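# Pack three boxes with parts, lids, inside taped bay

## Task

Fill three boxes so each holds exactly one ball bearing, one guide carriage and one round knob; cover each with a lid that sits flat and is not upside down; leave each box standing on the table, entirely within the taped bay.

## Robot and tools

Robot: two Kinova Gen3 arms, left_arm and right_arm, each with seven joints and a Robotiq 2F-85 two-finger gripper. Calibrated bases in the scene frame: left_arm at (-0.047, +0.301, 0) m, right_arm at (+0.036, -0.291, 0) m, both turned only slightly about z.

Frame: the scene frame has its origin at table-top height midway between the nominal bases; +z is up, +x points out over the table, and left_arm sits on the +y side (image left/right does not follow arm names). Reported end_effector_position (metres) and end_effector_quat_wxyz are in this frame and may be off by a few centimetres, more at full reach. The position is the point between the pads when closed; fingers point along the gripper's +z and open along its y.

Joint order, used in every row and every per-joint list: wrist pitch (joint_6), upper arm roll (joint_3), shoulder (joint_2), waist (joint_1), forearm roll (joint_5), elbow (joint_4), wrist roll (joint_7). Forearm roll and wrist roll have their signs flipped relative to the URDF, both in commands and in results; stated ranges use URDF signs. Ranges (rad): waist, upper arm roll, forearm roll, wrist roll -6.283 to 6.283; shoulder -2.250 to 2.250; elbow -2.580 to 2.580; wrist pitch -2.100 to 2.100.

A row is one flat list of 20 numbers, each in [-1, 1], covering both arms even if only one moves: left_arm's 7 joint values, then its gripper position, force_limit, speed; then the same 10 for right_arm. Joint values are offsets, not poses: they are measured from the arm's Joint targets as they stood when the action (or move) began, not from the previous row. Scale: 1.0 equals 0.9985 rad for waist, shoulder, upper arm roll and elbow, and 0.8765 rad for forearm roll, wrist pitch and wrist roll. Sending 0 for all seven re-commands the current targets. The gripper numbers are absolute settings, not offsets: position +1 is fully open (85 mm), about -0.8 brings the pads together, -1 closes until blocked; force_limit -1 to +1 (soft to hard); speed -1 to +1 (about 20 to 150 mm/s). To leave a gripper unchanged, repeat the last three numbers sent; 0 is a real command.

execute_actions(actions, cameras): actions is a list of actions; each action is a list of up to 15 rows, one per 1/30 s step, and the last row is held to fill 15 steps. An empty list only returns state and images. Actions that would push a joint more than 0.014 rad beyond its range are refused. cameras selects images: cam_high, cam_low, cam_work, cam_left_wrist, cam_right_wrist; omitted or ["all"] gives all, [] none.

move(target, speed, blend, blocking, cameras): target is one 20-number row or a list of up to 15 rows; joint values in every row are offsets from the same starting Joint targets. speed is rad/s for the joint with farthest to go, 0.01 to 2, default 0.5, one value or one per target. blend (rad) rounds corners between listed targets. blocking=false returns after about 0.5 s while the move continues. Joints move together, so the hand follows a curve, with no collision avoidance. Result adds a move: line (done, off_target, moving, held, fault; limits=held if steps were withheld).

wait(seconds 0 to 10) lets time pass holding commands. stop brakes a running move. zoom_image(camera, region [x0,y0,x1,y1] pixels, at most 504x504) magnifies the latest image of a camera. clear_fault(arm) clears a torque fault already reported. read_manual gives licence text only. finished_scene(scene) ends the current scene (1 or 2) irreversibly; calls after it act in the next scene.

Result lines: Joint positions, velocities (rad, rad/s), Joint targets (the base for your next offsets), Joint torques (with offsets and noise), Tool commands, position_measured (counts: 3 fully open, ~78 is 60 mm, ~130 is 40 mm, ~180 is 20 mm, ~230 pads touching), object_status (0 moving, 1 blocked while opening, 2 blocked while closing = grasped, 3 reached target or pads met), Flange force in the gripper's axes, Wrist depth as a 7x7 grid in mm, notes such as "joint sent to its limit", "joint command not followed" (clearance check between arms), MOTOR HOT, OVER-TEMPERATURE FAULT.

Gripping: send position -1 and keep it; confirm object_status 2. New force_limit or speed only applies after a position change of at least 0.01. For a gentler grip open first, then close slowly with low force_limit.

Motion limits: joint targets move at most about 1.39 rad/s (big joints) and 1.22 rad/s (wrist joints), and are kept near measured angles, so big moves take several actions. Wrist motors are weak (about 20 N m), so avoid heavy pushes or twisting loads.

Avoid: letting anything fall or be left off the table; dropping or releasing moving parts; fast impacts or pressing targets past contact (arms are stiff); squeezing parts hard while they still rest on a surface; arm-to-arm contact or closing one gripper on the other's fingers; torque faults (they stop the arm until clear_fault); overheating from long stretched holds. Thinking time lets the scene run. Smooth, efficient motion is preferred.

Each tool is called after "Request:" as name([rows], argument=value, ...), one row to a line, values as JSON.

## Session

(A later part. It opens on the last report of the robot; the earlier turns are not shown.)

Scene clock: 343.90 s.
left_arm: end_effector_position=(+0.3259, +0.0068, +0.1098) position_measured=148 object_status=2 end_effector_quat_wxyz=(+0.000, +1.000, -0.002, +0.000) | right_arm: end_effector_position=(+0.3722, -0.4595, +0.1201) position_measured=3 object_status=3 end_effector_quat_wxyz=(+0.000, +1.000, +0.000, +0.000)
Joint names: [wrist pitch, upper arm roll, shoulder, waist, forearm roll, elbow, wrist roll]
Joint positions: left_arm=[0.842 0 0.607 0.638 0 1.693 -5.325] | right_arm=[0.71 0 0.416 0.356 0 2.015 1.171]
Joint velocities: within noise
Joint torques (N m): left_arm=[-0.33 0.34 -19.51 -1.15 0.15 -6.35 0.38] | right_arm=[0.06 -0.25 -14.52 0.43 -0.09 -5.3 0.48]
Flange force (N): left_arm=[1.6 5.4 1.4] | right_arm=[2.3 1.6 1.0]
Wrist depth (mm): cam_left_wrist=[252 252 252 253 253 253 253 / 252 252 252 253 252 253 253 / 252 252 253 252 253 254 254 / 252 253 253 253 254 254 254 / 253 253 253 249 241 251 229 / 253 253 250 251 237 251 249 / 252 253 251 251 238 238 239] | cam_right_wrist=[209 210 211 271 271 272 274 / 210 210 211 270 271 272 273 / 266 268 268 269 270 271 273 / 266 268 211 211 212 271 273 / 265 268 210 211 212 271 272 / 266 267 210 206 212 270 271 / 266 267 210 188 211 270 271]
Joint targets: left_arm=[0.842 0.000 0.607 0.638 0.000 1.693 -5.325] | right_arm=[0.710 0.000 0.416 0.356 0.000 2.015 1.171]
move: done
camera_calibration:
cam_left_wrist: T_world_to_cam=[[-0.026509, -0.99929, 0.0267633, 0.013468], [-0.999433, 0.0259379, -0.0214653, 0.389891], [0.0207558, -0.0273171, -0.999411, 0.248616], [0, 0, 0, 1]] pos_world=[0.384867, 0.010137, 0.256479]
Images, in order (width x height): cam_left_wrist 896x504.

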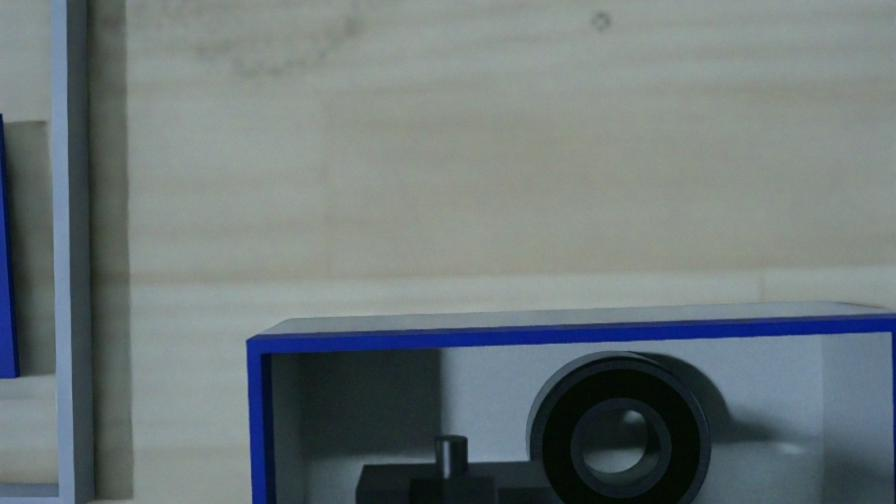

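Request:
move(target=[-0.17924,0,0.10819,-0.00441,0,0.04915,-0.01666,-1,-0.6,-0.8,0,0,0,0,0,0,0,1,-0.8,-1], speed=0.12, cameras=["cam_left_wrist"])

Scene clock: 348.77 s.
left_arm: end_effector_position=(+0.3274, +0.0083, +0.0478) position_measured=148 object_status=2 end_effector_quat_wxyz=(+0.000, +1.000, +0.008, +0.000) | right_arm: end_effector_position=(+0.3722, -0.4595, +0.1201) position_measured=3 object_status=3 end_effector_quat_wxyz=(+0.000, +1.000, +0.000, +0.000)
Joint names: [wrist pitch, upper arm roll, shoulder, waist, forearm roll, elbow, wrist roll]
Joint positions: left_arm=[0.685 0 0.715 0.634 0 1.742 -5.34] | right_arm=[0.71 0 0.416 0.356 0 2.015 1.171]
Joint velocities: within noise
Joint torques (N m): left_arm=[-0.29 0.36 -20.2 -1.13 0.18 -5.25 0.34] | right_arm=[0.08 -0.18 -14.43 0.36 -0.07 -5.3 0.53]
Flange force (N): left_arm=[1.5 5.4 2.0] | right_arm=[2.0 1.8 0.9]
Wrist depth (mm): cam_left_wrist=[191 191 191 191 191 191 191 / 191 191 191 191 191 191 191 / 191 191 191 191 191 192 192 / 191 191 191 191 191 192 192 / 191 192 192 192 192 192 192 / 192 - - - - - - / 192 - 189 189 189 - 189] | cam_right_wrist=[210 210 211 271 271 272 274 / 209 211 211 270 271 271 274 / 267 268 268 270 270 272 273 / 267 268 210 211 212 271 272 / 266 267 210 211 212 271 272 / 266 266 210 205 211 270 272 / 265 266 210 188 211 271 271]
Joint targets: left_arm=[0.685 0.000 0.715 0.634 0.000 1.742 -5.340] | right_arm=[0.710 0.000 0.416 0.356 0.000 2.015 1.171]
move: done
camera_calibration:
cam_left_wrist: T_world_to_cam=[[-0.00751599, -0.999613, 0.026802, 0.0104368], [-0.999745, 0.00694145, -0.0214654, 0.390223], [0.021271, -0.0269565, -0.99941, 0.186492], [0, 0, 0, 1]] pos_world=[0.386236, 0.0127512, 0.194479]
Images, in order (width x height): cam_left_wrist 896x504.

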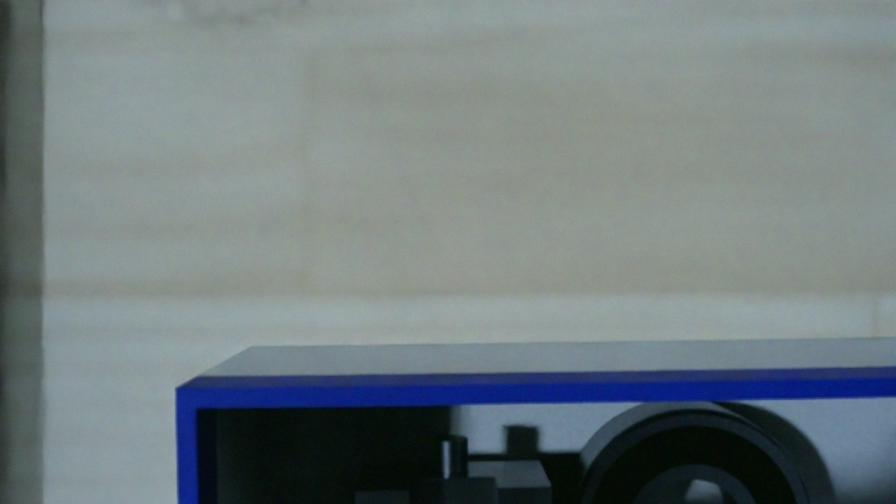

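Request:
move([
  [-0.02075,0,0.01413,0,0,0.00408,0,0.012,-0.6,-0.8,0,0,0,0,0,0,0,1,-0.8,-1],
  [0,0,0,0,0,0,0,0.012,-0.6,-0.8,0,0,0,0,0,0,0,1,-0.8,-1],
  [0.17924,0,-0.10819,0,0,-0.04915,0,0.012,-0.6,-0.8,0,0,0,0,0,0,0,1,-0.8,-1],
], speed=[0.04,0.1,0.2], cameras=["cam_left_wrist"])

Scene clock: 351.33 s.
left_arm: end_effector_position=(+0.3272, +0.0084, +0.1098) position_measured=128 object_status=3 end_effector_quat_wxyz=(+0.000, +1.000, +0.008, +0.000) | right_arm: end_effector_position=(+0.3722, -0.4595, +0.1201) position_measured=3 object_status=3 end_effector_quat_wxyz=(+0.000, +1.000, +0.000, +0.000)
Joint names: [wrist pitch, upper arm roll, shoulder, waist, forearm roll, elbow, wrist roll]
Joint positions: left_arm=[0.842 -0.001 0.607 0.634 0 1.693 -5.34] | right_arm=[0.71 0 0.416 0.356 0 2.015 1.171]
Joint velocities: within noise
Joint torques (N m): left_arm=[-0.39 0.3 -19.17 -1.18 0.17 -6.17 0.32] | right_arm=[0.05 -0.28 -14.53 0.41 -0.08 -5.29 0.51]
Flange force (N): left_arm=[1.6 5.4 0.5] | right_arm=[2.3 1.7 1.0]
Wrist depth (mm): cam_left_wrist=[253 254 254 254 255 256 256 / 252 253 254 254 255 255 256 / 253 253 254 254 255 255 256 / 252 253 254 254 255 255 256 / 252 253 253 254 255 255 256 / 252 253 211 243 238 252 233 / 252 253 250 234 238 252 233] | cam_right_wrist=[209 210 211 271 272 271 274 / 210 210 211 270 271 272 273 / 267 267 269 270 271 272 273 / 266 267 210 211 212 272 273 / 266 267 210 211 212 271 272 / 266 267 210 206 211 270 272 / 266 267 210 188 211 270 272]
Joint targets: left_arm=[0.842 0.000 0.607 0.634 0.000 1.693 -5.340] | right_arm=[0.710 0.000 0.416 0.356 0.000 2.015 1.171]
move: done
camera_calibration:
cam_left_wrist: T_world_to_cam=[[-0.00751599, -0.999613, 0.026802, 0.00887358], [-0.999745, 0.00694145, -0.0214654, 0.391354], [0.021271, -0.0269565, -0.99941, 0.248462], [0, 0, 0, 1]] pos_world=[0.386036, 0.0128512, 0.256479]
Images, in order (width x height): cam_left_wrist 896x504.

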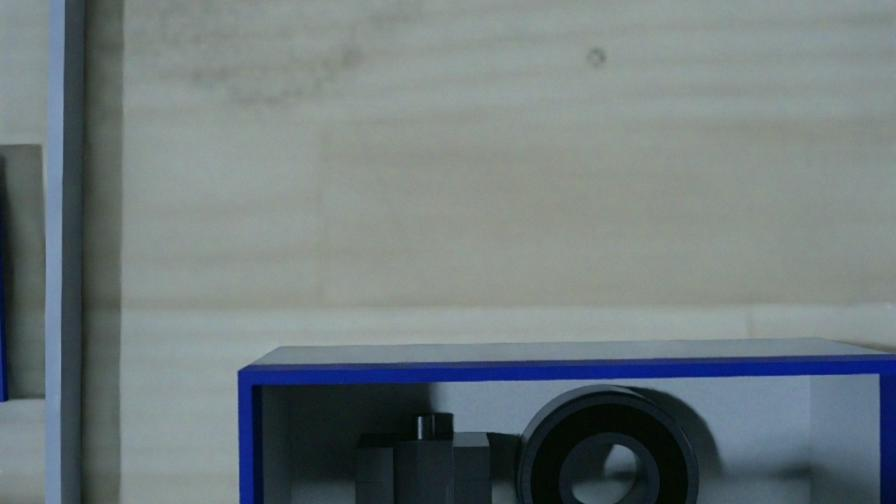

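Request:
move(target=[0.5347,0,0.43114,-0.55995,0,-0.94859,0.71935,0.42,-0.6,-0.8,0,0,0,0,0,0,0,1,-0.8,-1], speed=0.8, cameras=[])

Request:
move([
  [0.41346,0,0.28742,-0.3733,0,-0.6324,0.47956,0.42,-0.6,-0.8,0,0,0,0,0,0,0,1,-0.8,-1],
  [0.35641,0,0.28742,-0.3733,0,-0.6324,0.47956,0.42,-0.6,-0.8,0,0,0,0,0,0,0,1,-0.8,-1],
], speed=[0.6,0.1], cameras=["cam_left_wrist"])

Scene clock: 355.63 s.
left_arm: end_effector_position=(+0.6354, +0.2402, +0.1217) position_measured=76 object_status=3 end_effector_quat_wxyz=(+0.000, +0.999, -0.028, +0.024) | right_arm: end_effector_position=(+0.3722, -0.4595, +0.1201) position_measured=3 object_status=3 end_effector_quat_wxyz=(+0.000, +1.000, +0.000, +0.000)
Joint names: [wrist pitch, upper arm roll, shoulder, waist, forearm roll, elbow, wrist roll]
Joint positions: left_arm=[1.311 -0.001 1.037 0.075 0 0.745 -4.709] | right_arm=[0.71 0 0.416 0.356 0 2.015 1.171]
Joint velocities: within noise
Joint torques (N m): left_arm=[-0.54 0.45 -27.21 -1.06 0.16 -8.54 0.37] | right_arm=[0.08 -0.22 -14.53 0.4 -0.03 -5.28 0.48]
Flange force (N): left_arm=[7.9 2.5 0.0] | right_arm=[2.4 1.6 1.0]
Wrist depth (mm): cam_left_wrist=[271 271 271 271 271 271 271 / 269 270 270 270 269 270 270 / 268 268 268 269 268 269 268 / 267 268 268 268 268 268 267 / 266 266 266 266 266 266 266 / 264 264 264 265 265 265 265 / 239 263 264 264 264 264 264] | cam_right_wrist=[210 210 211 271 272 272 274 / 209 210 211 270 271 272 273 / 267 267 268 270 270 271 272 / 267 267 211 211 212 271 273 / 266 267 211 211 212 271 272 / 265 267 210 205 212 270 272 / 265 266 210 188 211 270 271]
Joint targets: left_arm=[1.311 0.000 1.037 0.074 0.000 0.745 -4.709] | right_arm=[0.710 0.000 0.416 0.356 0.000 2.015 1.171]
move: done
No camera images: "cameras" was empty.

Scene clock: 357.57 s.
left_arm: end_effector_position=(+0.6678, +0.5117, +0.1187) position_measured=76 object_status=3 end_effector_quat_wxyz=(-0.015, +0.998, -0.052, +0.037) | right_arm: end_effector_position=(+0.3722, -0.4595, +0.1201) position_measured=3 object_status=3 end_effector_quat_wxyz=(+0.000, +1.000, +0.000, +0.000)
Joint names: [wrist pitch, upper arm roll, shoulder, waist, forearm roll, elbow, wrist roll]
Joint positions: left_arm=[1.623 0 1.324 -0.298 0 0.114 -4.289] | right_arm=[0.71 0 0.416 0.356 0 2.015 1.171]
Joint velocities: within noise
Joint torques (N m): left_arm=[-0.48 0.54 -29.55 -1.09 0.14 -8.7 0.34] | right_arm=[0.09 -0.19 -14.5 0.44 -0.09 -5.3 0.54]
Flange force (N): left_arm=no reading | right_arm=[2.2 1.7 1.0]
Wrist depth (mm): cam_left_wrist=[269 269 268 267 267 266 265 / 267 267 267 267 266 265 264 / 266 266 265 265 264 264 263 / 265 265 264 264 263 263 262 / 264 263 263 262 262 261 261 / 263 262 262 260 260 260 259 / 262 261 260 259 259 258 255] | cam_right_wrist=[210 210 211 271 271 272 274 / 209 210 211 270 271 272 273 / 266 268 269 270 271 272 273 / 266 267 211 212 212 271 272 / 266 267 210 211 211 271 272 / 266 267 210 205 211 270 272 / 265 267 210 188 211 270 271]
Joint targets: left_arm=[1.623 0.000 1.324 -0.298 0.000 0.114 -4.289] | right_arm=[0.710 0.000 0.416 0.356 0.000 2.015 1.171]
move: done
camera_calibration:
cam_left_wrist: T_world_to_cam=[[-0.127061, -0.991864, -0.00780927, 0.594273], [-0.987501, 0.127234, -0.0930219, 0.667212], [0.0932587, -0.00410778, -0.995633, 0.203373], [0, 0, 0, 1]] pos_world=[0.715415, 0.505381, 0.269191]
Images, in order (width x height): cam_left_wrist 896x504.

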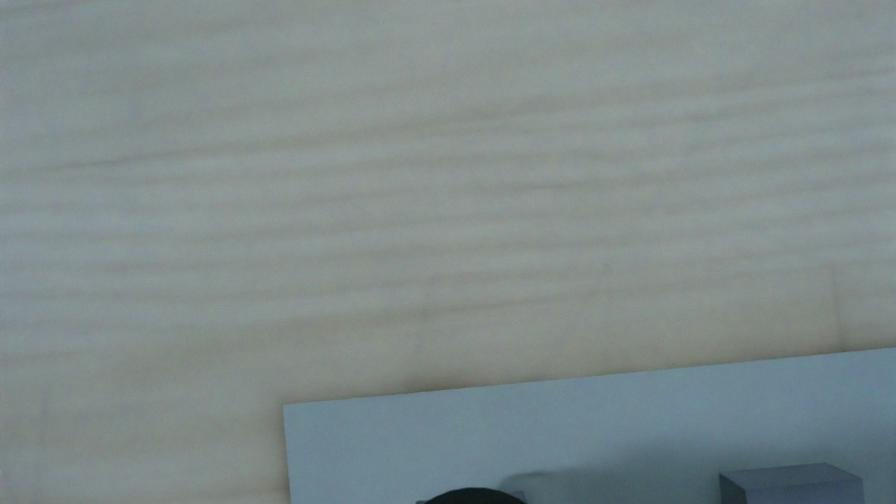

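Request:
move([
  [0,0,0.08012,-0.0014,0,0,0,-1,-0.6,-0.8,0,0,0,0,0,0,0,1,-0.8,-1],
  [0,0,0,-0.0014,0,0,0,-1,-0.6,-0.8,0,0,0,0,0,0,0,1,-0.8,-1],
], speed=[0.06,0.08], cameras=["cam_left_wrist"])

Scene clock: 360.93 s.
left_arm: end_effector_position=(+0.6675, +0.5127, +0.1187) position_measured=231 object_status=3 end_effector_quat_wxyz=(-0.015, +0.998, -0.051, +0.037) | right_arm: end_effector_position=(+0.3722, -0.4595, +0.1201) position_measured=3 object_status=3 end_effector_quat_wxyz=(+0.000, +1.000, +0.000, +0.000)
Joint names: [wrist pitch, upper arm roll, shoulder, waist, forearm roll, elbow, wrist roll]
Joint positions: left_arm=[1.623 0 1.324 -0.3 0 0.114 -4.289] | right_arm=[0.71 0 0.416 0.356 0 2.015 1.171]
Joint velocities: within noise
Joint torques (N m): left_arm=[-0.56 0.53 -29.5 -1.07 0.13 -8.68 0.36] | right_arm=[0.06 -0.19 -14.45 0.36 -0.09 -5.29 0.57]
Flange force (N): left_arm=no reading | right_arm=[2.1 1.9 0.8]
Wrist depth (mm): cam_left_wrist=[269 269 268 268 267 266 266 / 268 267 267 266 266 265 264 / 266 266 266 265 264 264 263 / 266 265 264 264 263 263 262 / 264 263 263 263 262 261 261 / 263 262 261 260 260 259 259 / 262 261 260 259 259 258 254] | cam_right_wrist=[210 210 211 271 271 272 273 / 210 211 211 270 271 272 274 / 266 267 269 270 271 271 273 / 266 268 210 211 212 271 272 / 266 267 210 211 212 271 272 / 266 267 210 205 212 271 271 / 265 267 210 188 211 270 271]
Joint targets: left_arm=[1.623 0.000 1.324 -0.300 0.000 0.114 -4.289] | right_arm=[0.710 0.000 0.416 0.356 0.000 2.015 1.171]
move: done
camera_calibration:
cam_left_wrist: T_world_to_cam=[[-0.125659, -0.992042, -0.00789616, 0.594438], [-0.987678, 0.125847, -0.0930305, 0.667605], [0.0932839, -0.00389127, -0.995632, 0.203278], [0, 0, 0, 1]] pos_world=[0.715113, 0.506483, 0.269192]
Images, in order (width x height): cam_left_wrist 896x504.

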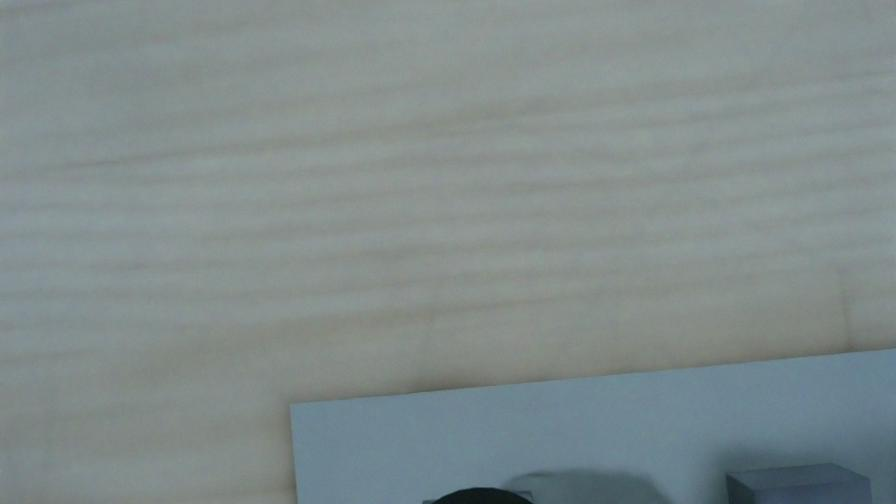

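Request:
wait(seconds=0.1, cameras=["cam_work","cam_low"])

Request:
zoom_image(camera="cam_work", region=[560, 140, 896, 340])

Scene clock: 363.20 s.
left_arm: end_effector_position=(+0.6674, +0.5127, +0.1187) position_measured=231 object_status=3 end_effector_quat_wxyz=(-0.015, +0.998, -0.051, +0.037) | right_arm: end_effector_position=(+0.3722, -0.4595, +0.1201) position_measured=3 object_status=3 end_effector_quat_wxyz=(+0.000, +1.000, +0.000, +0.000)
Joint names: [wrist pitch, upper arm roll, shoulder, waist, forearm roll, elbow, wrist roll]
Joint positions: left_arm=[1.623 0 1.324 -0.3 0 0.114 -4.289] | right_arm=[0.71 0 0.416 0.356 0 2.015 1.171]
Joint velocities: within noise
Joint torques (N m): left_arm=[-0.54 0.58 -29.49 -1.05 0.14 -8.67 0.37] | right_arm=[0.06 -0.24 -14.51 0.43 -0.1 -5.28 0.54]
Flange force (N): left_arm=no reading | right_arm=[2.3 1.8 0.9]
Wrist depth (mm): cam_left_wrist=[269 269 268 267 267 266 265 / 268 267 267 266 265 265 264 / 267 266 265 265 264 264 263 / 265 265 265 264 264 262 262 / 264 264 263 263 262 261 261 / 263 262 262 260 260 260 258 / 262 262 260 259 258 258 254] | cam_right_wrist=[209 210 212 271 271 272 273 / 209 210 211 271 271 272 273 / 267 267 269 270 271 271 274 / 267 267 211 211 212 271 273 / 267 267 210 211 212 271 272 / 266 267 210 206 211 271 272 / 265 267 210 188 211 270 271]
Joint targets: left_arm=[1.623 0.000 1.324 -0.300 0.000 0.114 -4.289] | right_arm=[0.710 0.000 0.416 0.356 0.000 2.015 1.171]
Tool commands: left_gripper/position=-1.0 left_gripper/force_limit=-0.6 left_gripper/speed=-0.8 right_gripper/position=+1.0 right_gripper/force_limit=-0.8 right_gripper/speed=-1.0
wait: 0.10 s; at rest from the start
Images, in order (width x height): cam_low 896x504, cam_work 896x504.

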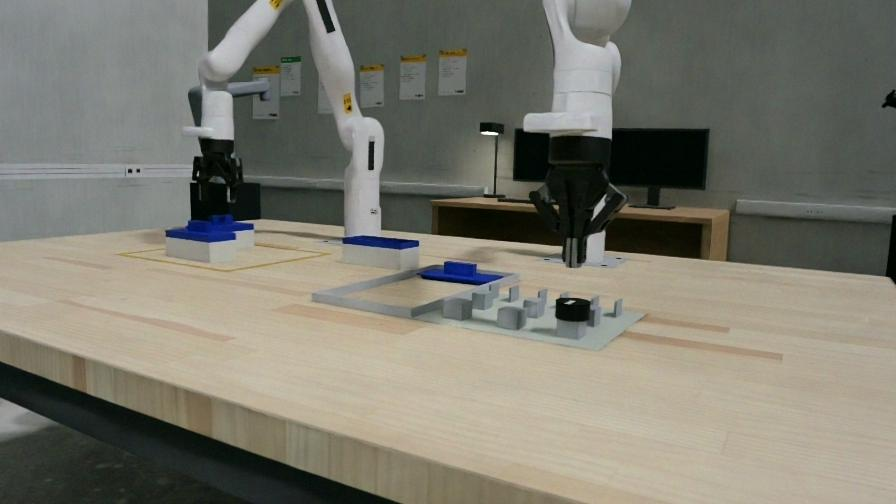

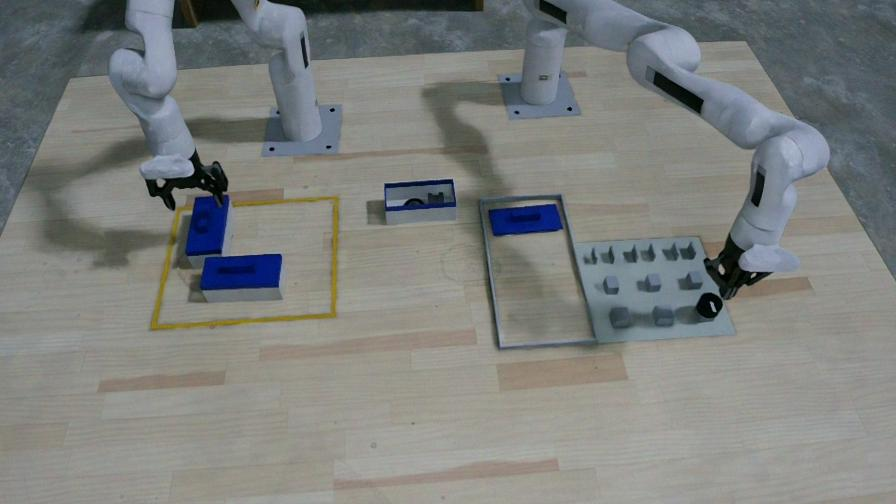

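Scaled by 1.500.

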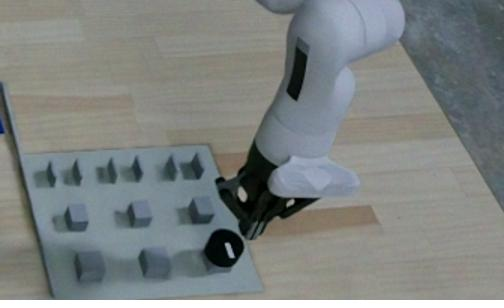

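Request:
move([
  [0,0,0,0,0,0,0,0.42,-0.6,-0.8,0,0,0,0,0,0,0,1,-0.8,-1],
  [0,0,0.06,0,0,0,0,0.42,-0.6,-0.8,0,0,0,0,0,0,0,1,-0.8,-1],
], speed=[0.1,0.06], cameras=["cam_left_wrist"])

Scene clock: 368.33 s.
left_arm: end_effector_position=(+0.6567, +0.5091, +0.0744) position_measured=76 object_status=3 end_effector_quat_wxyz=(-0.004, +0.999, -0.051, +0.009) | right_arm: end_effector_position=(+0.3722, -0.4595, +0.1201) position_measured=3 object_status=3 end_effector_quat_wxyz=(+0.000, +1.000, +0.000, +0.000)
Joint names: [wrist pitch, upper arm roll, shoulder, waist, forearm roll, elbow, wrist roll]
Joint positions: left_arm=[1.623 0 1.384 -0.3 0 0.114 -4.289] | right_arm=[0.71 0 0.416 0.356 0 2.015 1.171]
Joint velocities: within noise
Joint torques (N m): left_arm=[-0.36 0.57 -29.59 -1.11 0.15 -8.53 0.34] | right_arm=[0.04 -0.16 -14.54 0.42 -0.09 -5.28 0.52]
Flange force (N): left_arm=no reading | right_arm=[2.4 1.7 0.9]
Wrist depth (mm): cam_left_wrist=[215 216 216 217 217 217 217 / 215 216 216 216 217 217 217 / 216 216 216 216 217 217 217 / 215 216 216 216 216 217 217 / 215 216 216 216 216 216 216 / 215 215 215 215 216 216 216 / 215 216 215 215 215 216 195] | cam_right_wrist=[210 210 211 270 272 272 273 / 209 210 211 270 271 272 273 / 266 268 268 269 271 272 273 / 267 267 211 211 212 271 273 / 266 267 210 211 212 271 272 / 266 267 210 205 211 270 272 / 266 267 210 188 211 270 271]
Joint targets: left_arm=[1.623 0.000 1.384 -0.300 0.000 0.114 -4.289] | right_arm=[0.710 0.000 0.416 0.356 0.000 2.015 1.171]
move: done
camera_calibration:
cam_left_wrist: T_world_to_cam=[[-0.125453, -0.991936, 0.0180276, 0.587021], [-0.991427, 0.124678, -0.0390912, 0.652472], [0.0365283, -0.0227771, -0.999073, 0.207375], [0, 0, 0, 1]] pos_world=[0.712947, 0.505661, 0.222106]
Images, in order (width x height): cam_left_wrist 896x504.

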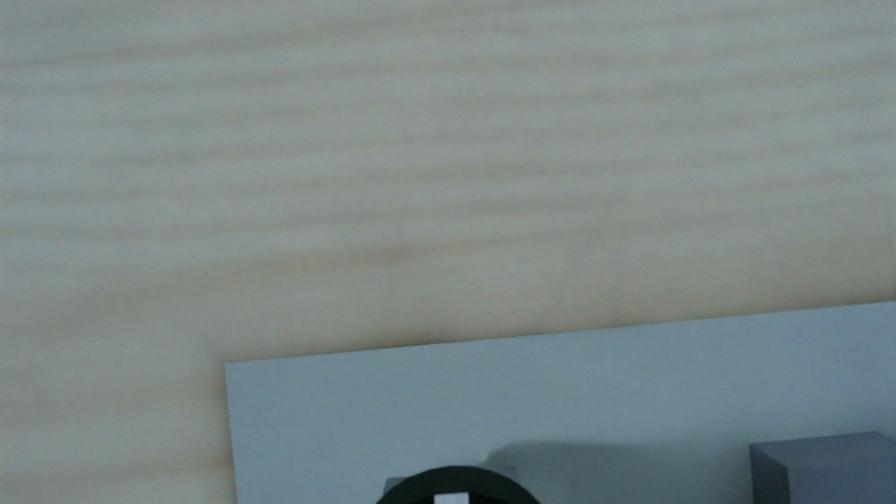

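Request:
move([
  [0,0,0.02,0,0,0,0,0.42,-0.6,-0.8,0,0,0,0,0,0,0,1,-0.8,-1],
  [0,0,0.0201,0,0,0,0,-1,-0.6,-0.8,0,0,0,0,0,0,0,1,-0.8,-1],
  [0,0,-0.06,0,0,0,0,-1,-0.6,-0.8,0,0,0,0,0,0,0,1,-0.8,-1],
], speed=[0.04,0.05,0.08], cameras=["cam_left_wrist"])

Scene clock: 371.57 s.
left_arm: end_effector_position=(+0.6675, +0.5127, +0.1186) position_measured=123 object_status=2 end_effector_quat_wxyz=(-0.015, +0.998, -0.051, +0.037) | right_arm: end_effector_position=(+0.3722, -0.4595, +0.1201) position_measured=3 object_status=3 end_effector_quat_wxyz=(+0.000, +1.000, +0.000, +0.000)
Joint names: [wrist pitch, upper arm roll, shoulder, waist, forearm roll, elbow, wrist roll]
Joint positions: left_arm=[1.623 0 1.324 -0.3 0 0.114 -4.289] | right_arm=[0.71 0 0.416 0.356 0 2.015 1.171]
Joint velocities: within noise
Joint torques (N m): left_arm=[-0.57 0.53 -29.86 -1.06 0.16 -8.81 0.38] | right_arm=[0.05 -0.25 -14.56 0.34 -0.08 -5.26 0.52]
Flange force (N): left_arm=no reading | right_arm=[2.4 2.0 1.0]
Wrist depth (mm): cam_left_wrist=[269 269 268 267 267 266 265 / 268 267 267 266 265 265 264 / 267 266 266 265 264 264 263 / 265 265 264 264 263 263 262 / 264 264 263 263 261 261 261 / 263 262 262 260 260 259 259 / 262 261 260 259 259 258 253] | cam_right_wrist=[210 211 211 271 271 272 274 / 210 210 211 270 271 272 273 / 266 268 269 269 271 272 273 / 267 268 211 211 211 271 272 / 266 267 210 211 212 271 272 / 266 267 210 206 211 270 272 / 265 267 210 188 211 270 271]
Joint targets: left_arm=[1.623 0.000 1.324 -0.300 0.000 0.114 -4.289] | right_arm=[0.710 0.000 0.416 0.356 0.000 2.015 1.171]
move: done
camera_calibration:
cam_left_wrist: T_world_to_cam=[[-0.125757, -0.99203, -0.00790401, 0.594405], [-0.987666, 0.125945, -0.0930281, 0.667558], [0.0932821, -0.00389244, -0.995632, 0.20328], [0, 0, 0, 1]] pos_world=[0.715113, 0.506383, 0.269192]
Images, in order (width x height): cam_left_wrist 896x504.

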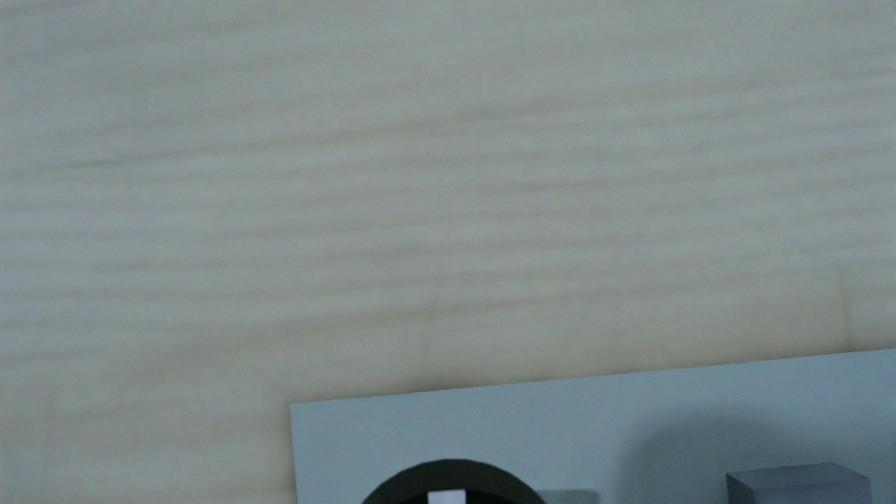

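Request:
move(target=[-0.50005,0,-0.40174,0.6016,0,0.88879,-0.7597,-1,-0.6,-0.8,0,0,0,0,0,0,0,1,-0.8,-1], speed=0.7, cameras=[])

Request:
move([
  [-0.2877,0,-0.26782,0.40107,0,0.59253,-0.50648,-1,-0.6,-0.8,0,0,0,0,0,0,0,1,-0.8,-1],
  [-0.33334,0,-0.26782,0.40107,0,0.59253,-0.50648,-1,-0.6,-0.8,0,0,0,0,0,0,0,1,-0.8,-1],
], speed=[0.6,0.1], cameras=["cam_left_wrist"])

Scene clock: 375.20 s.
left_arm: end_effector_position=(+0.5619, +0.1008, +0.1186) position_measured=123 object_status=2 end_effector_quat_wxyz=(+0.004, +1.000, -0.019, +0.015) | right_arm: end_effector_position=(+0.3722, -0.4595, +0.1201) position_measured=3 object_status=3 end_effector_quat_wxyz=(+0.000, +1.000, +0.000, +0.000)
Joint names: [wrist pitch, upper arm roll, shoulder, waist, forearm roll, elbow, wrist roll]
Joint positions: left_arm=[1.185 0 0.923 0.301 0 1.001 -4.955] | right_arm=[0.71 0 0.416 0.356 0 2.015 1.171]
Joint velocities: within noise
Joint torques (N m): left_arm=[-0.39 0.49 -25.79 -1.09 0.14 -8.19 0.37] | right_arm=[0.04 -0.24 -14.53 0.4 -0.04 -5.26 0.51]
Flange force (N): left_arm=[5.3 4.1 0.7] | right_arm=[2.4 1.8 0.9]
Wrist depth (mm): cam_left_wrist=[260 261 262 263 263 264 265 / 260 260 262 263 264 264 265 / 260 260 261 262 263 264 265 / 259 260 262 262 263 263 264 / 259 260 261 262 262 263 264 / 259 260 261 261 262 263 264 / 259 259 260 261 262 262 264] | cam_right_wrist=[209 210 211 271 272 272 274 / 209 210 211 270 271 273 273 / 266 267 268 270 270 272 273 / 267 267 211 211 212 271 272 / 267 267 211 211 211 271 272 / 266 267 210 206 211 270 272 / 266 267 210 188 211 270 271]
Joint targets: left_arm=[1.185 -0.001 0.923 0.301 0.000 1.001 -4.955] | right_arm=[0.710 0.000 0.416 0.356 0.000 2.015 1.171]
move: done
No camera images: "cameras" was empty.

Scene clock: 376.97 s.
left_arm: end_effector_position=(+0.3274, -0.0332, +0.1098) position_measured=123 object_status=2 end_effector_quat_wxyz=(+0.000, +1.000, +0.003, +0.000) | right_arm: end_effector_position=(+0.3722, -0.4595, +0.1201) position_measured=3 object_status=3 end_effector_quat_wxyz=(+0.000, +1.000, +0.000, +0.000)
Joint names: [wrist pitch, upper arm roll, shoulder, waist, forearm roll, elbow, wrist roll]
Joint positions: left_arm=[0.893 0 0.656 0.702 0 1.593 -5.399] | right_arm=[0.71 0 0.416 0.356 0 2.015 1.171]
Joint velocities: within noise
Joint torques (N m): left_arm=[-0.31 0.33 -20.41 -1.12 0.17 -6.48 0.33] | right_arm=[0.05 -0.23 -14.48 0.43 -0.07 -5.28 0.51]
Flange force (N): left_arm=[1.7 5.5 0.9] | right_arm=[2.3 1.6 0.9]
Wrist depth (mm): cam_left_wrist=[252 252 252 252 252 253 253 / 252 252 252 252 253 252 253 / 252 253 252 253 253 253 253 / 253 253 253 253 253 254 254 / 253 253 230 253 253 251 254 / 253 251 250 237 250 231 254 / 253 231 239 250 251 219 255] | cam_right_wrist=[210 211 211 270 271 272 274 / 209 210 211 271 271 272 273 / 266 268 269 270 271 271 273 / 267 267 210 211 211 271 273 / 266 267 210 211 212 271 272 / 266 267 210 205 212 270 272 / 266 267 209 188 211 270 272]
Joint targets: left_arm=[0.893 0.000 0.656 0.702 0.000 1.593 -5.399] | right_arm=[0.710 0.000 0.416 0.356 0.000 2.015 1.171]
move: done
camera_calibration:
cam_left_wrist: T_world_to_cam=[[-0.0165129, -0.999503, 0.0268359, -0.0297457], [-0.999643, 0.015939, -0.0214608, 0.392083], [0.0210224, -0.0271807, -0.999409, 0.247412], [0, 0, 0, 1]] pos_world=[0.38625, -0.0292555, 0.256478]
Images, in order (width x height): cam_left_wrist 896x504.

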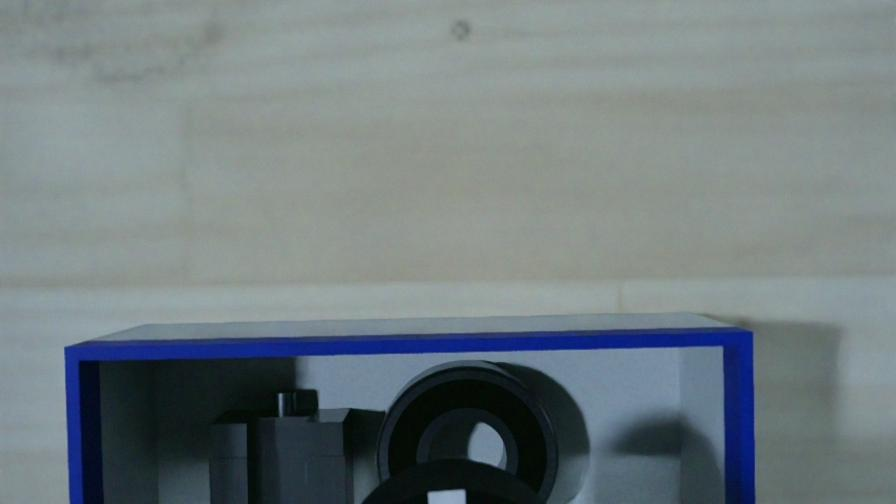

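Request:
move([
  [0.0504,0,0.02316,0,0,-0.02732,0,-1,-0.6,-0.8,0,0,0,0,0,0,0,1,-0.8,-1],
  [0.00474,0,0.02316,0,0,-0.02732,0,-1,-0.6,-0.8,0,0,0,0,0,0,0,1,-0.8,-1],
], speed=[0.1,0.1], cameras=["cam_left_wrist"])

Scene clock: 381.87 s.
left_arm: end_effector_position=(+0.3340, -0.0385, +0.1048) position_measured=123 object_status=2 end_effector_quat_wxyz=(+0.000, +1.000, +0.003, +0.000) | right_arm: end_effector_position=(+0.3722, -0.4595, +0.1201) position_measured=3 object_status=3 end_effector_quat_wxyz=(+0.000, +1.000, +0.000, +0.000)
Joint names: [wrist pitch, upper arm roll, shoulder, waist, forearm roll, elbow, wrist roll]
Joint positions: left_arm=[0.897 0 0.679 0.702 0 1.566 -5.399] | right_arm=[0.71 0 0.416 0.356 0 2.015 1.171]
Joint velocities: within noise
Joint torques (N m): left_arm=[-0.32 0.39 -20.8 -1.1 0.17 -6.55 0.38] | right_arm=[0.09 -0.19 -14.45 0.29 -0.05 -5.28 0.56]
Flange force (N): left_arm=[1.6 5.5 0.9] | right_arm=[2.0 2.0 0.9]
Wrist depth (mm): cam_left_wrist=[247 247 247 247 247 247 248 / 247 247 247 247 248 248 248 / 247 247 248 248 248 248 248 / 247 248 248 248 248 248 248 / 248 248 248 248 248 249 249 / 217 216 238 231 245 204 249 / 218 235 235 232 246 219 249] | cam_right_wrist=[209 210 211 271 272 272 274 / 209 210 211 270 270 272 273 / 267 267 268 270 271 271 273 / 267 268 211 211 212 272 272 / 266 267 210 211 212 271 272 / 266 267 210 205 211 270 272 / 266 267 210 189 211 270 271]
Joint targets: left_arm=[0.897 0.000 0.679 0.702 0.000 1.566 -5.399] | right_arm=[0.710 0.000 0.416 0.356 0.000 2.015 1.171]
move: done
camera_calibration:
cam_left_wrist: T_world_to_cam=[[-0.0165122, -0.999506, 0.0267359, -0.0348723], [-0.999643, 0.0159404, -0.0214592, 0.398657], [0.0210224, -0.0270807, -0.999412, 0.242034], [0, 0, 0, 1]] pos_world=[0.39285, -0.0346554, 0.251379]
Images, in order (width x height): cam_left_wrist 896x504.

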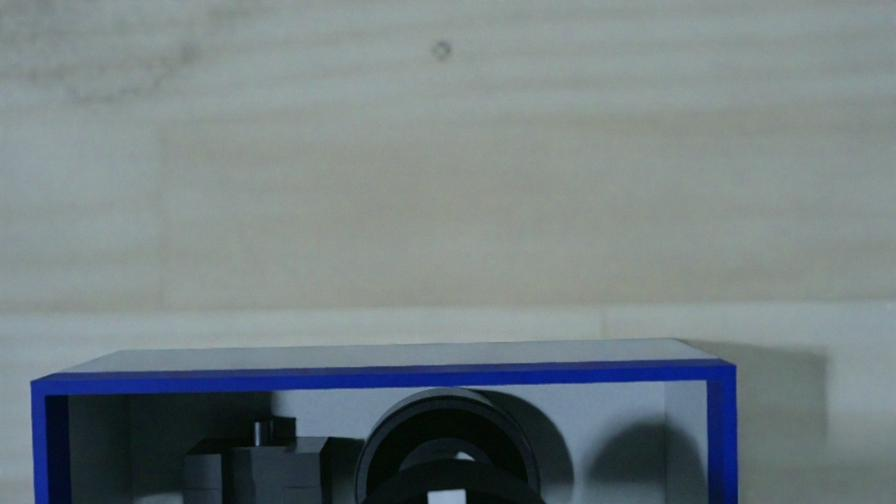

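Request:
move([
  [-0.13673,0,0.0797,0,0,0.04033,0,-1,-0.6,-0.8,0,0,0,0,0,0,0,1,-0.8,-1],
  [-0.14462,0,0.08481,0,0,0.04215,0,-1,-0.6,-0.8,0,0,0,0,0,0,0,1,-0.8,-1],
], speed=[0.1,0.02], cameras=["cam_left_wrist"])

Scene clock: 384.47 s.
left_arm: end_effector_position=(+0.3340, -0.0385, +0.0518) position_measured=123 object_status=2 end_effector_quat_wxyz=(+0.000, +1.000, +0.003, +0.000) | right_arm: end_effector_position=(+0.3722, -0.4595, +0.1201) position_measured=3 object_status=3 end_effector_quat_wxyz=(+0.000, +1.000, +0.000, +0.000)
Joint names: [wrist pitch, upper arm roll, shoulder, waist, forearm roll, elbow, wrist roll]
Joint positions: left_arm=[0.77 0 0.764 0.702 0 1.608 -5.399] | right_arm=[0.71 0 0.416 0.356 0 2.015 1.171]
Joint velocities: within noise
Joint torques (N m): left_arm=[-0.29 0.42 -21.29 -1.12 0.18 -5.77 0.35] | right_arm=[0.05 -0.23 -14.47 0.36 -0.11 -5.31 0.47]
Flange force (N): left_arm=[1.4 5.4 1.5] | right_arm=[2.2 1.7 0.8]
Wrist depth (mm): cam_left_wrist=[194 194 194 194 195 195 195 / 194 194 195 195 195 195 195 / 195 195 195 195 195 195 195 / 195 195 195 195 195 195 195 / 195 195 195 195 196 196 195 / 195 195 195 195 195 195 196 / 192 191 193 - 193 193 -] | cam_right_wrist=[209 210 211 271 271 273 274 / 210 210 211 270 271 272 273 / 267 268 268 270 270 272 273 / 267 268 210 211 212 271 272 / 266 266 210 211 211 271 272 / 266 267 210 206 212 271 271 / 265 267 210 188 211 270 271]
Joint targets: left_arm=[0.770 0.000 0.764 0.702 0.000 1.608 -5.399] | right_arm=[0.710 0.000 0.416 0.356 0.000 2.015 1.171]
move: done
camera_calibration:
cam_left_wrist: T_world_to_cam=[[-0.0166132, -0.999504, 0.0267352, -0.0333182], [-0.999641, 0.0160414, -0.0214602, 0.397523], [0.0210207, -0.0270821, -0.999412, 0.189168], [0, 0, 0, 1]] pos_world=[0.392851, -0.0345554, 0.198479]
Images, in order (width x height): cam_left_wrist 896x504.

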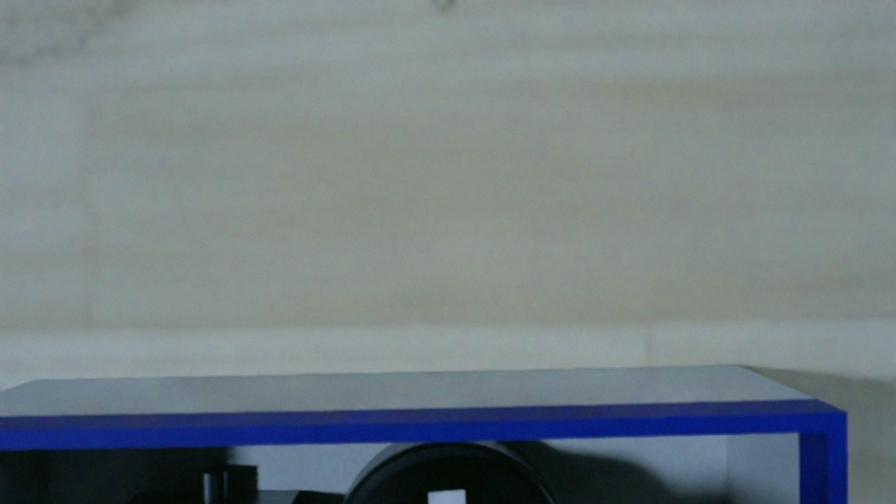

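Request:
move([
  [0,0,0,0,0,0,0,0.16,-0.6,-0.8,0,0,0,0,0,0,0,1,-0.8,-1],
  [0.14462,0,-0.08481,0,0,-0.04215,0,0.16,-0.6,-0.8,0,0,0,0,0,0,0,1,-0.8,-1],
], speed=[0.1,0.15], cameras=["cam_left_wrist"])

Scene clock: 388.07 s.
left_arm: end_effector_position=(+0.3340, -0.0385, +0.1048) position_measured=109 object_status=3 end_effector_quat_wxyz=(+0.000, +1.000, +0.003, +0.000) | right_arm: end_effector_position=(+0.3722, -0.4595, +0.1201) position_measured=3 object_status=3 end_effector_quat_wxyz=(+0.000, +1.000, +0.000, +0.000)
Joint names: [wrist pitch, upper arm roll, shoulder, waist, forearm roll, elbow, wrist roll]
Joint positions: left_arm=[0.897 0 0.679 0.702 0 1.566 -5.399] | right_arm=[0.71 0 0.416 0.356 0 2.015 1.171]
Joint velocities: within noise
Joint torques (N m): left_arm=[-0.37 0.35 -20.59 -1.11 0.17 -6.45 0.37] | right_arm=[0.05 -0.18 -14.49 0.41 -0.1 -5.29 0.47]
Flange force (N): left_arm=[1.7 5.5 0.4] | right_arm=[2.3 1.6 0.9]
Wrist depth (mm): cam_left_wrist=[247 248 249 249 249 250 251 / 247 248 248 249 249 250 250 / 247 247 248 249 250 250 251 / 247 247 248 248 249 250 250 / 247 248 248 249 250 250 251 / 227 223 221 232 238 236 250 / 216 244 232 210 246 221 250] | cam_right_wrist=[209 210 211 271 271 272 274 / 209 210 211 270 271 272 273 / 267 267 269 269 270 271 272 / 267 267 210 211 212 271 273 / 266 267 210 211 212 271 272 / 266 267 210 206 212 270 272 / 266 267 210 188 211 270 271]
Joint targets: left_arm=[0.897 0.000 0.679 0.702 0.000 1.566 -5.399] | right_arm=[0.710 0.000 0.416 0.356 0.000 2.015 1.171]
move: done
camera_calibration:
cam_left_wrist: T_world_to_cam=[[-0.0165122, -0.999506, 0.0267359, -0.0348723], [-0.999643, 0.0159404, -0.0214592, 0.398657], [0.0210224, -0.0270807, -0.999412, 0.242034], [0, 0, 0, 1]] pos_world=[0.39285, -0.0346554, 0.251379]
Images, in order (width x height): cam_left_wrist 896x504.

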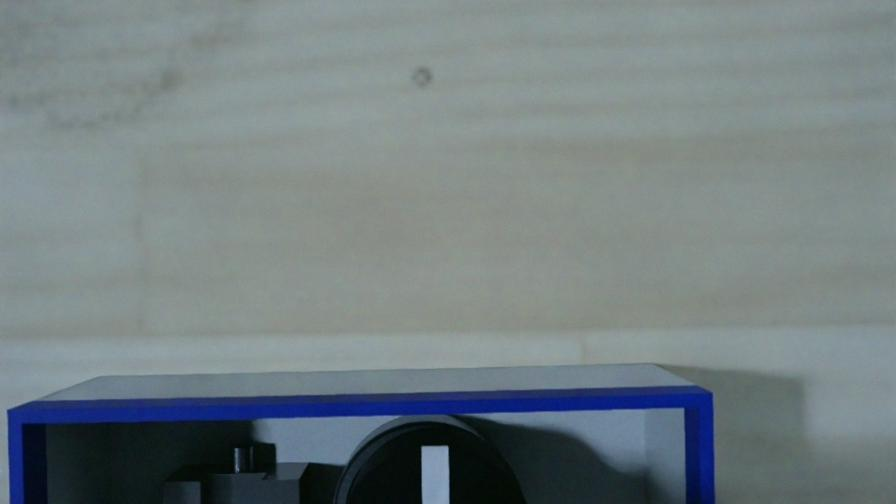

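Request:
move(target=[-0.05332,0,-0.05388,-0.2109,0,0.10068,0.98118,0.16,-0.6,-0.8,0,0,0,0,0,0,0,1,-0.8,-1], speed=0.8, cameras=[])

Request:
move(target=[-0.05332,0,-0.05388,-0.2109,0,0.10068,0.98118,0.16,-0.6,-0.8,0,0,0,0,0,0,0,1,-0.8,-1], speed=0.8, cameras=[])

Request:
move([
  [0.0358,0,-0.02145,-0.08396,0,0.04008,0.39181,0.16,-0.6,-0.8,0,0,0,0,0,0,0,1,-0.8,-1],
  [-0.02122,0,-0.02145,-0.08396,0,0.04008,0.39181,0.16,-0.6,-0.8,0,0,0,0,0,0,0,1,-0.8,-1],
], speed=[0.7,0.1], cameras=["cam_left_wrist"])

Scene clock: 390.03 s.
left_arm: end_effector_position=(+0.3722, +0.0610, +0.1073) position_measured=109 object_status=3 end_effector_quat_wxyz=(+0.000, +0.949, -0.316, +0.000) | right_arm: end_effector_position=(+0.3722, -0.4595, +0.1201) position_measured=3 object_status=3 end_effector_quat_wxyz=(+0.000, +1.000, +0.000, +0.000)
Joint names: [wrist pitch, upper arm roll, shoulder, waist, forearm roll, elbow, wrist roll]
Joint positions: left_arm=[0.85 0 0.625 0.491 0 1.666 -4.539] | right_arm=[0.71 0 0.416 0.356 0 2.015 1.171]
Joint velocities: within noise
Joint torques (N m): left_arm=[-0.31 0.41 -19.45 -1.11 0.18 -6.19 0.39] | right_arm=[0.08 -0.3 -14.47 0.31 -0.03 -5.32 0.53]
Flange force (N): left_arm=[4.9 2.6 0.6] | right_arm=[2.0 1.9 1.0]
Wrist depth (mm): cam_left_wrist=[249 249 250 250 250 250 251 / 249 250 250 250 250 251 251 / 250 250 250 250 251 251 251 / 250 250 250 251 251 251 212 / 250 250 251 251 251 231 213 / 251 251 251 251 251 211 217 / 251 251 251 252 210 238 236] | cam_right_wrist=[209 210 211 270 271 272 273 / 210 210 211 270 272 272 274 / 267 268 268 270 271 271 273 / 266 268 211 211 212 271 272 / 266 267 210 211 212 271 272 / 266 267 210 206 211 270 271 / 265 267 210 188 211 271 272]
Joint targets: left_arm=[0.850 0.000 0.625 0.491 0.000 1.666 -4.539] | right_arm=[0.710 0.000 0.416 0.356 0.000 2.015 1.171]
move: done
No camera images: "cameras" was empty.

Scene clock: 391.57 s.
left_arm: end_effector_position=(+0.3854, +0.1612, +0.1092) position_measured=109 object_status=3 end_effector_quat_wxyz=(+0.000, +0.798, -0.602, +0.000) | right_arm: end_effector_position=(+0.3722, -0.4595, +0.1201) position_measured=3 object_status=3 end_effector_quat_wxyz=(+0.000, +1.000, +0.000, +0.000)
Joint names: [wrist pitch, upper arm roll, shoulder, waist, forearm roll, elbow, wrist roll]
Joint positions: left_arm=[0.804 0 0.571 0.28 0 1.767 -3.679] | right_arm=[0.71 0 0.416 0.356 0 2.015 1.171]
Joint velocities: within noise
Joint torques (N m): left_arm=[-0.31 0.4 -18.2 -1.12 0.1 -5.83 0.32] | right_arm=[0.07 -0.21 -14.57 0.33 -0.11 -5.26 0.53]
Flange force (N): left_arm=[5.2 -1.9 0.4] | right_arm=[2.4 2.0 1.1]
Wrist depth (mm): cam_left_wrist=[250 251 252 253 253 225 233 / 250 251 252 253 253 253 225 / 250 251 252 253 254 255 256 / 251 251 252 253 254 255 256 / 251 251 252 242 254 255 256 / 251 252 252 243 243 255 256 / 251 252 242 243 255 255 256] | cam_right_wrist=[210 210 211 271 271 272 274 / 209 210 211 270 271 272 273 / 267 267 268 269 271 272 273 / 266 267 211 211 212 272 272 / 266 267 210 211 212 271 272 / 266 267 210 206 211 271 272 / 265 267 210 189 211 270 271]
Joint targets: left_arm=[0.804 0.000 0.571 0.280 0.000 1.767 -3.679] | right_arm=[0.710 0.000 0.416 0.356 0.000 2.015 1.171]
move: done
No camera images: "cameras" was empty.

Scene clock: 392.97 s.
left_arm: end_effector_position=(+0.3841, +0.1999, +0.1098) position_measured=109 object_status=3 end_effector_quat_wxyz=(+0.000, +0.714, -0.700, +0.000) | right_arm: end_effector_position=(+0.3722, -0.4595, +0.1201) position_measured=3 object_status=3 end_effector_quat_wxyz=(+0.000, +1.000, +0.000, +0.000)
Joint names: [wrist pitch, upper arm roll, shoulder, waist, forearm roll, elbow, wrist roll]
Joint positions: left_arm=[0.785 0 0.55 0.197 0 1.807 -3.335] | right_arm=[0.71 0 0.416 0.356 0 2.015 1.171]
Joint velocities: within noise
Joint torques (N m): left_arm=[-0.27 0.33 -17.74 -1.14 0.14 -5.71 0.38] | right_arm=[0.06 -0.23 -14.56 0.39 -0.06 -5.24 0.52]
Flange force (N): left_arm=[4.5 -3.4 0.6] | right_arm=[2.5 1.9 1.0]
Wrist depth (mm): cam_left_wrist=[251 252 253 254 255 256 257 / 251 251 253 254 255 256 257 / 251 252 253 244 255 256 257 / 251 252 243 243 255 257 257 / 251 252 243 243 256 257 257 / 251 252 243 224 256 257 258 / 251 252 243 221 256 257 258] | cam_right_wrist=[210 210 211 271 272 272 273 / 209 210 211 270 272 272 273 / 267 268 269 270 271 272 272 / 266 267 210 211 212 271 273 / 266 267 210 211 212 271 272 / 266 267 210 206 211 271 272 / 265 266 210 188 211 270 272]
Joint targets: left_arm=[0.785 0.000 0.550 0.197 0.000 1.807 -3.335] | right_arm=[0.710 0.000 0.416 0.356 0.000 2.015 1.171]
move: done
camera_calibration:
cam_left_wrist: T_world_to_cam=[[-0.999618, 0.00420962, 0.0273281, 0.381001], [0.00363527, 0.999772, -0.0210328, -0.137057], [-0.0274104, -0.0209254, -0.999405, 0.269933], [0, 0, 0, 1]] pos_world=[0.388753, 0.14107, 0.256477]
Images, in order (width x height): cam_left_wrist 896x504.

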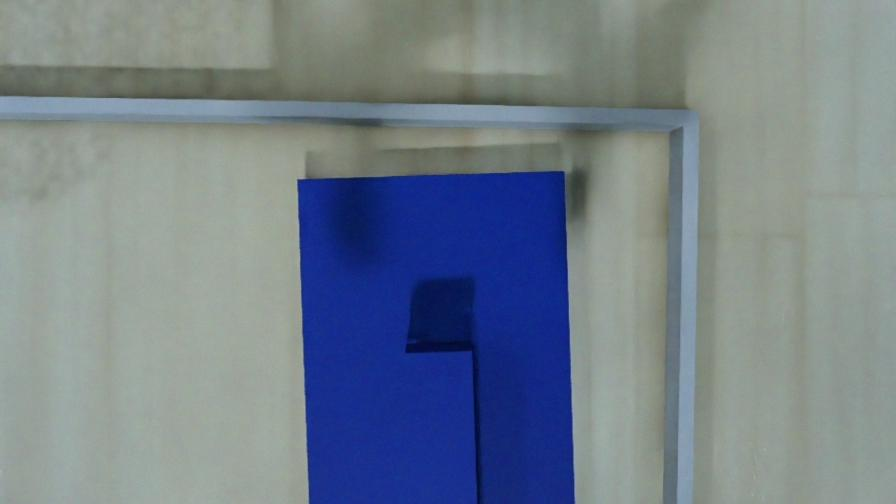

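Request:
move([
  [-0.15035,0,0.0962,0.00719,0,0.03578,-0.01962,0.16,-0.6,-0.8,0,0,0,0,0,0,0,1,-0.8,-1],
  [-0.2185,0,0.14242,0.00719,0,0.04937,-0.01962,-1,-0.7,-0.8,0,0,0,0,0,0,0,1,-0.8,-1],
  [0.1006,0,-0.04528,0.00719,0,-0.04303,-0.01962,-1,-0.7,-0.8,0,0,0,0,0,0,0,1,-0.8,-1],
], speed=[0.15,0.06,0.2], cameras=["cam_left_wrist"])

Scene clock: 399.87 s.
left_arm: end_effector_position=(+0.3856, +0.1964, +0.1398) position_measured=191 object_status=2 end_effector_quat_wxyz=(+0.000, +0.717, -0.697, +0.000) | right_arm: end_effector_position=(+0.3722, -0.4595, +0.1201) position_measured=3 object_status=3 end_effector_quat_wxyz=(+0.000, +1.000, +0.000, +0.000)
Joint names: [wrist pitch, upper arm roll, shoulder, waist, forearm roll, elbow, wrist roll]
Joint positions: left_arm=[0.873 0 0.505 0.204 0 1.764 -3.353] | right_arm=[0.71 0 0.416 0.356 0 2.015 1.171]
Joint velocities: within noise
Joint torques (N m): left_arm=[-0.36 0.33 -17.82 -1.07 0.12 -6.43 0.35] | right_arm=[0.1 -0.18 -14.49 0.36 -0.05 -5.23 0.51]
Flange force (N): left_arm=[4.3 -3.6 0.8] | right_arm=[2.3 1.8 1.0]
Wrist depth (mm): cam_left_wrist=[283 284 284 284 285 285 285 / 283 283 284 284 285 285 286 / 283 284 284 284 284 285 286 / 283 283 - - - 285 285 / 283 284 - - - 285 285 / 283 284 - - - 285 285 / 283 283 - - - 285 286] | cam_right_wrist=[209 210 211 271 271 272 273 / 209 210 211 270 271 272 273 / 266 268 268 270 270 272 273 / 266 268 210 211 212 271 272 / 267 267 211 211 212 271 272 / 266 267 210 205 211 271 272 / 266 267 210 188 211 270 271]
Joint targets: left_arm=[0.873 0.000 0.505 0.204 0.000 1.764 -3.353] | right_arm=[0.710 0.000 0.416 0.356 0.000 2.015 1.171]
move: done
camera_calibration:
cam_left_wrist: T_world_to_cam=[[-0.99961, -0.0058876, 0.0272993, 0.383798], [-0.00646259, 0.999758, -0.0210222, -0.129105], [-0.0271689, -0.0211905, -0.999406, 0.299847], [0, 0, 0, 1]] pos_world=[0.39096, 0.137687, 0.286477]
Images, in order (width x height): cam_left_wrist 896x504.

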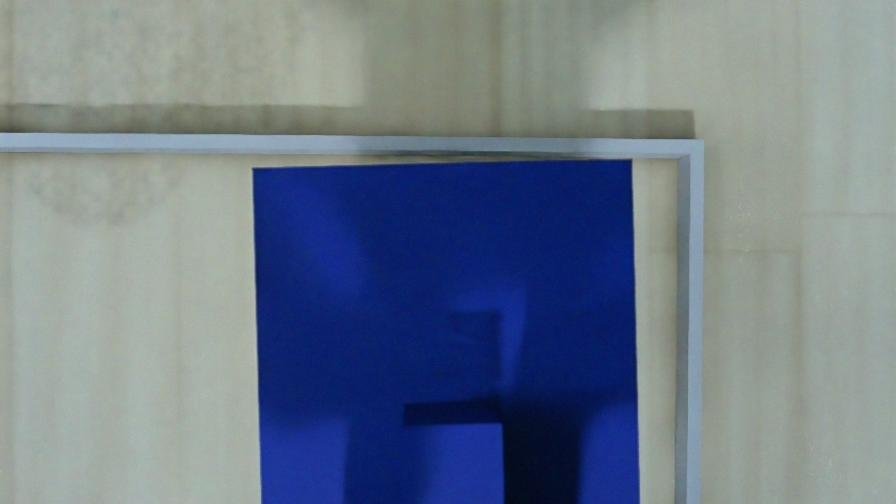

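Request:
move([
  [0.01292,0,0.12502,0.44406,0,-0.0963,-0.4802,-1,-0.7,-0.8,0,0,0,0,0,0,0,1,-0.8,-1],
  [-0.03272,0,0.12502,0.44406,0,-0.0963,-0.4802,-1,-0.7,-0.8,0,0,0,0,0,0,0,1,-0.8,-1],
], speed=[0.4,0.08], cameras=["cam_left_wrist"])

Scene clock: 403.37 s.
left_arm: end_effector_position=(+0.3299, -0.0014, +0.1048) position_measured=191 object_status=2 end_effector_quat_wxyz=(+0.000, +0.709, -0.705, +0.000) | right_arm: end_effector_position=(+0.3722, -0.4595, +0.1201) position_measured=3 object_status=3 end_effector_quat_wxyz=(+0.000, +1.000, +0.000, +0.000)
Joint names: [wrist pitch, upper arm roll, shoulder, waist, forearm roll, elbow, wrist roll]
Joint positions: left_arm=[0.844 0 0.63 0.647 0 1.668 -3.773] | right_arm=[0.71 0 0.416 0.356 0 2.015 1.171]
Joint velocities: within noise
Joint torques (N m): left_arm=[-0.3 0.42 -19.8 -1.19 0.11 -6.23 0.38] | right_arm=[0.07 -0.23 -14.56 0.41 -0.05 -5.32 0.5]
Flange force (N): left_arm=[5.6 -1.6 1.2] | right_arm=[2.3 1.7 1.1]
Wrist depth (mm): cam_left_wrist=[245 246 247 248 249 250 251 / 246 246 225 245 238 250 251 / 246 247 245 245 246 250 251 / 246 247 - - - 250 251 / 246 247 - - - 250 251 / 246 247 - - - 251 252 / 246 247 - - - 251 251] | cam_right_wrist=[210 210 211 271 271 273 274 / 210 210 211 270 271 272 273 / 267 267 269 270 271 272 273 / 266 268 210 211 212 271 272 / 266 267 210 211 212 271 272 / 266 267 210 205 211 271 272 / 265 266 210 188 211 271 272]
Joint targets: left_arm=[0.844 0.000 0.630 0.647 0.000 1.668 -3.773] | right_arm=[0.710 0.000 0.416 0.356 0.000 2.015 1.171]
move: done
camera_calibration:
cam_left_wrist: T_world_to_cam=[[-0.999495, 0.0167008, 0.0270426, 0.327985], [0.0161361, 0.99965, -0.0209662, 0.060211], [-0.0273833, -0.0205193, -0.999414, 0.259137], [0, 0, 0, 1]] pos_world=[0.333944, -0.0603502, 0.251378]
Images, in order (width x height): cam_left_wrist 896x504.

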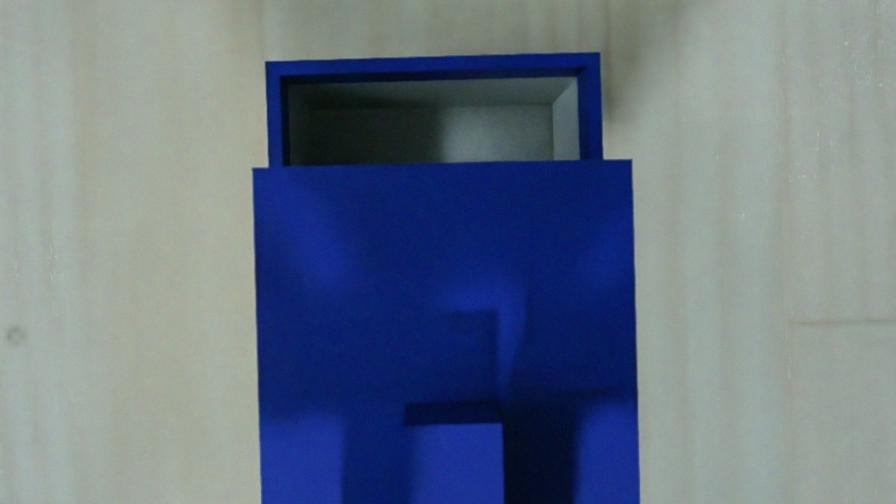

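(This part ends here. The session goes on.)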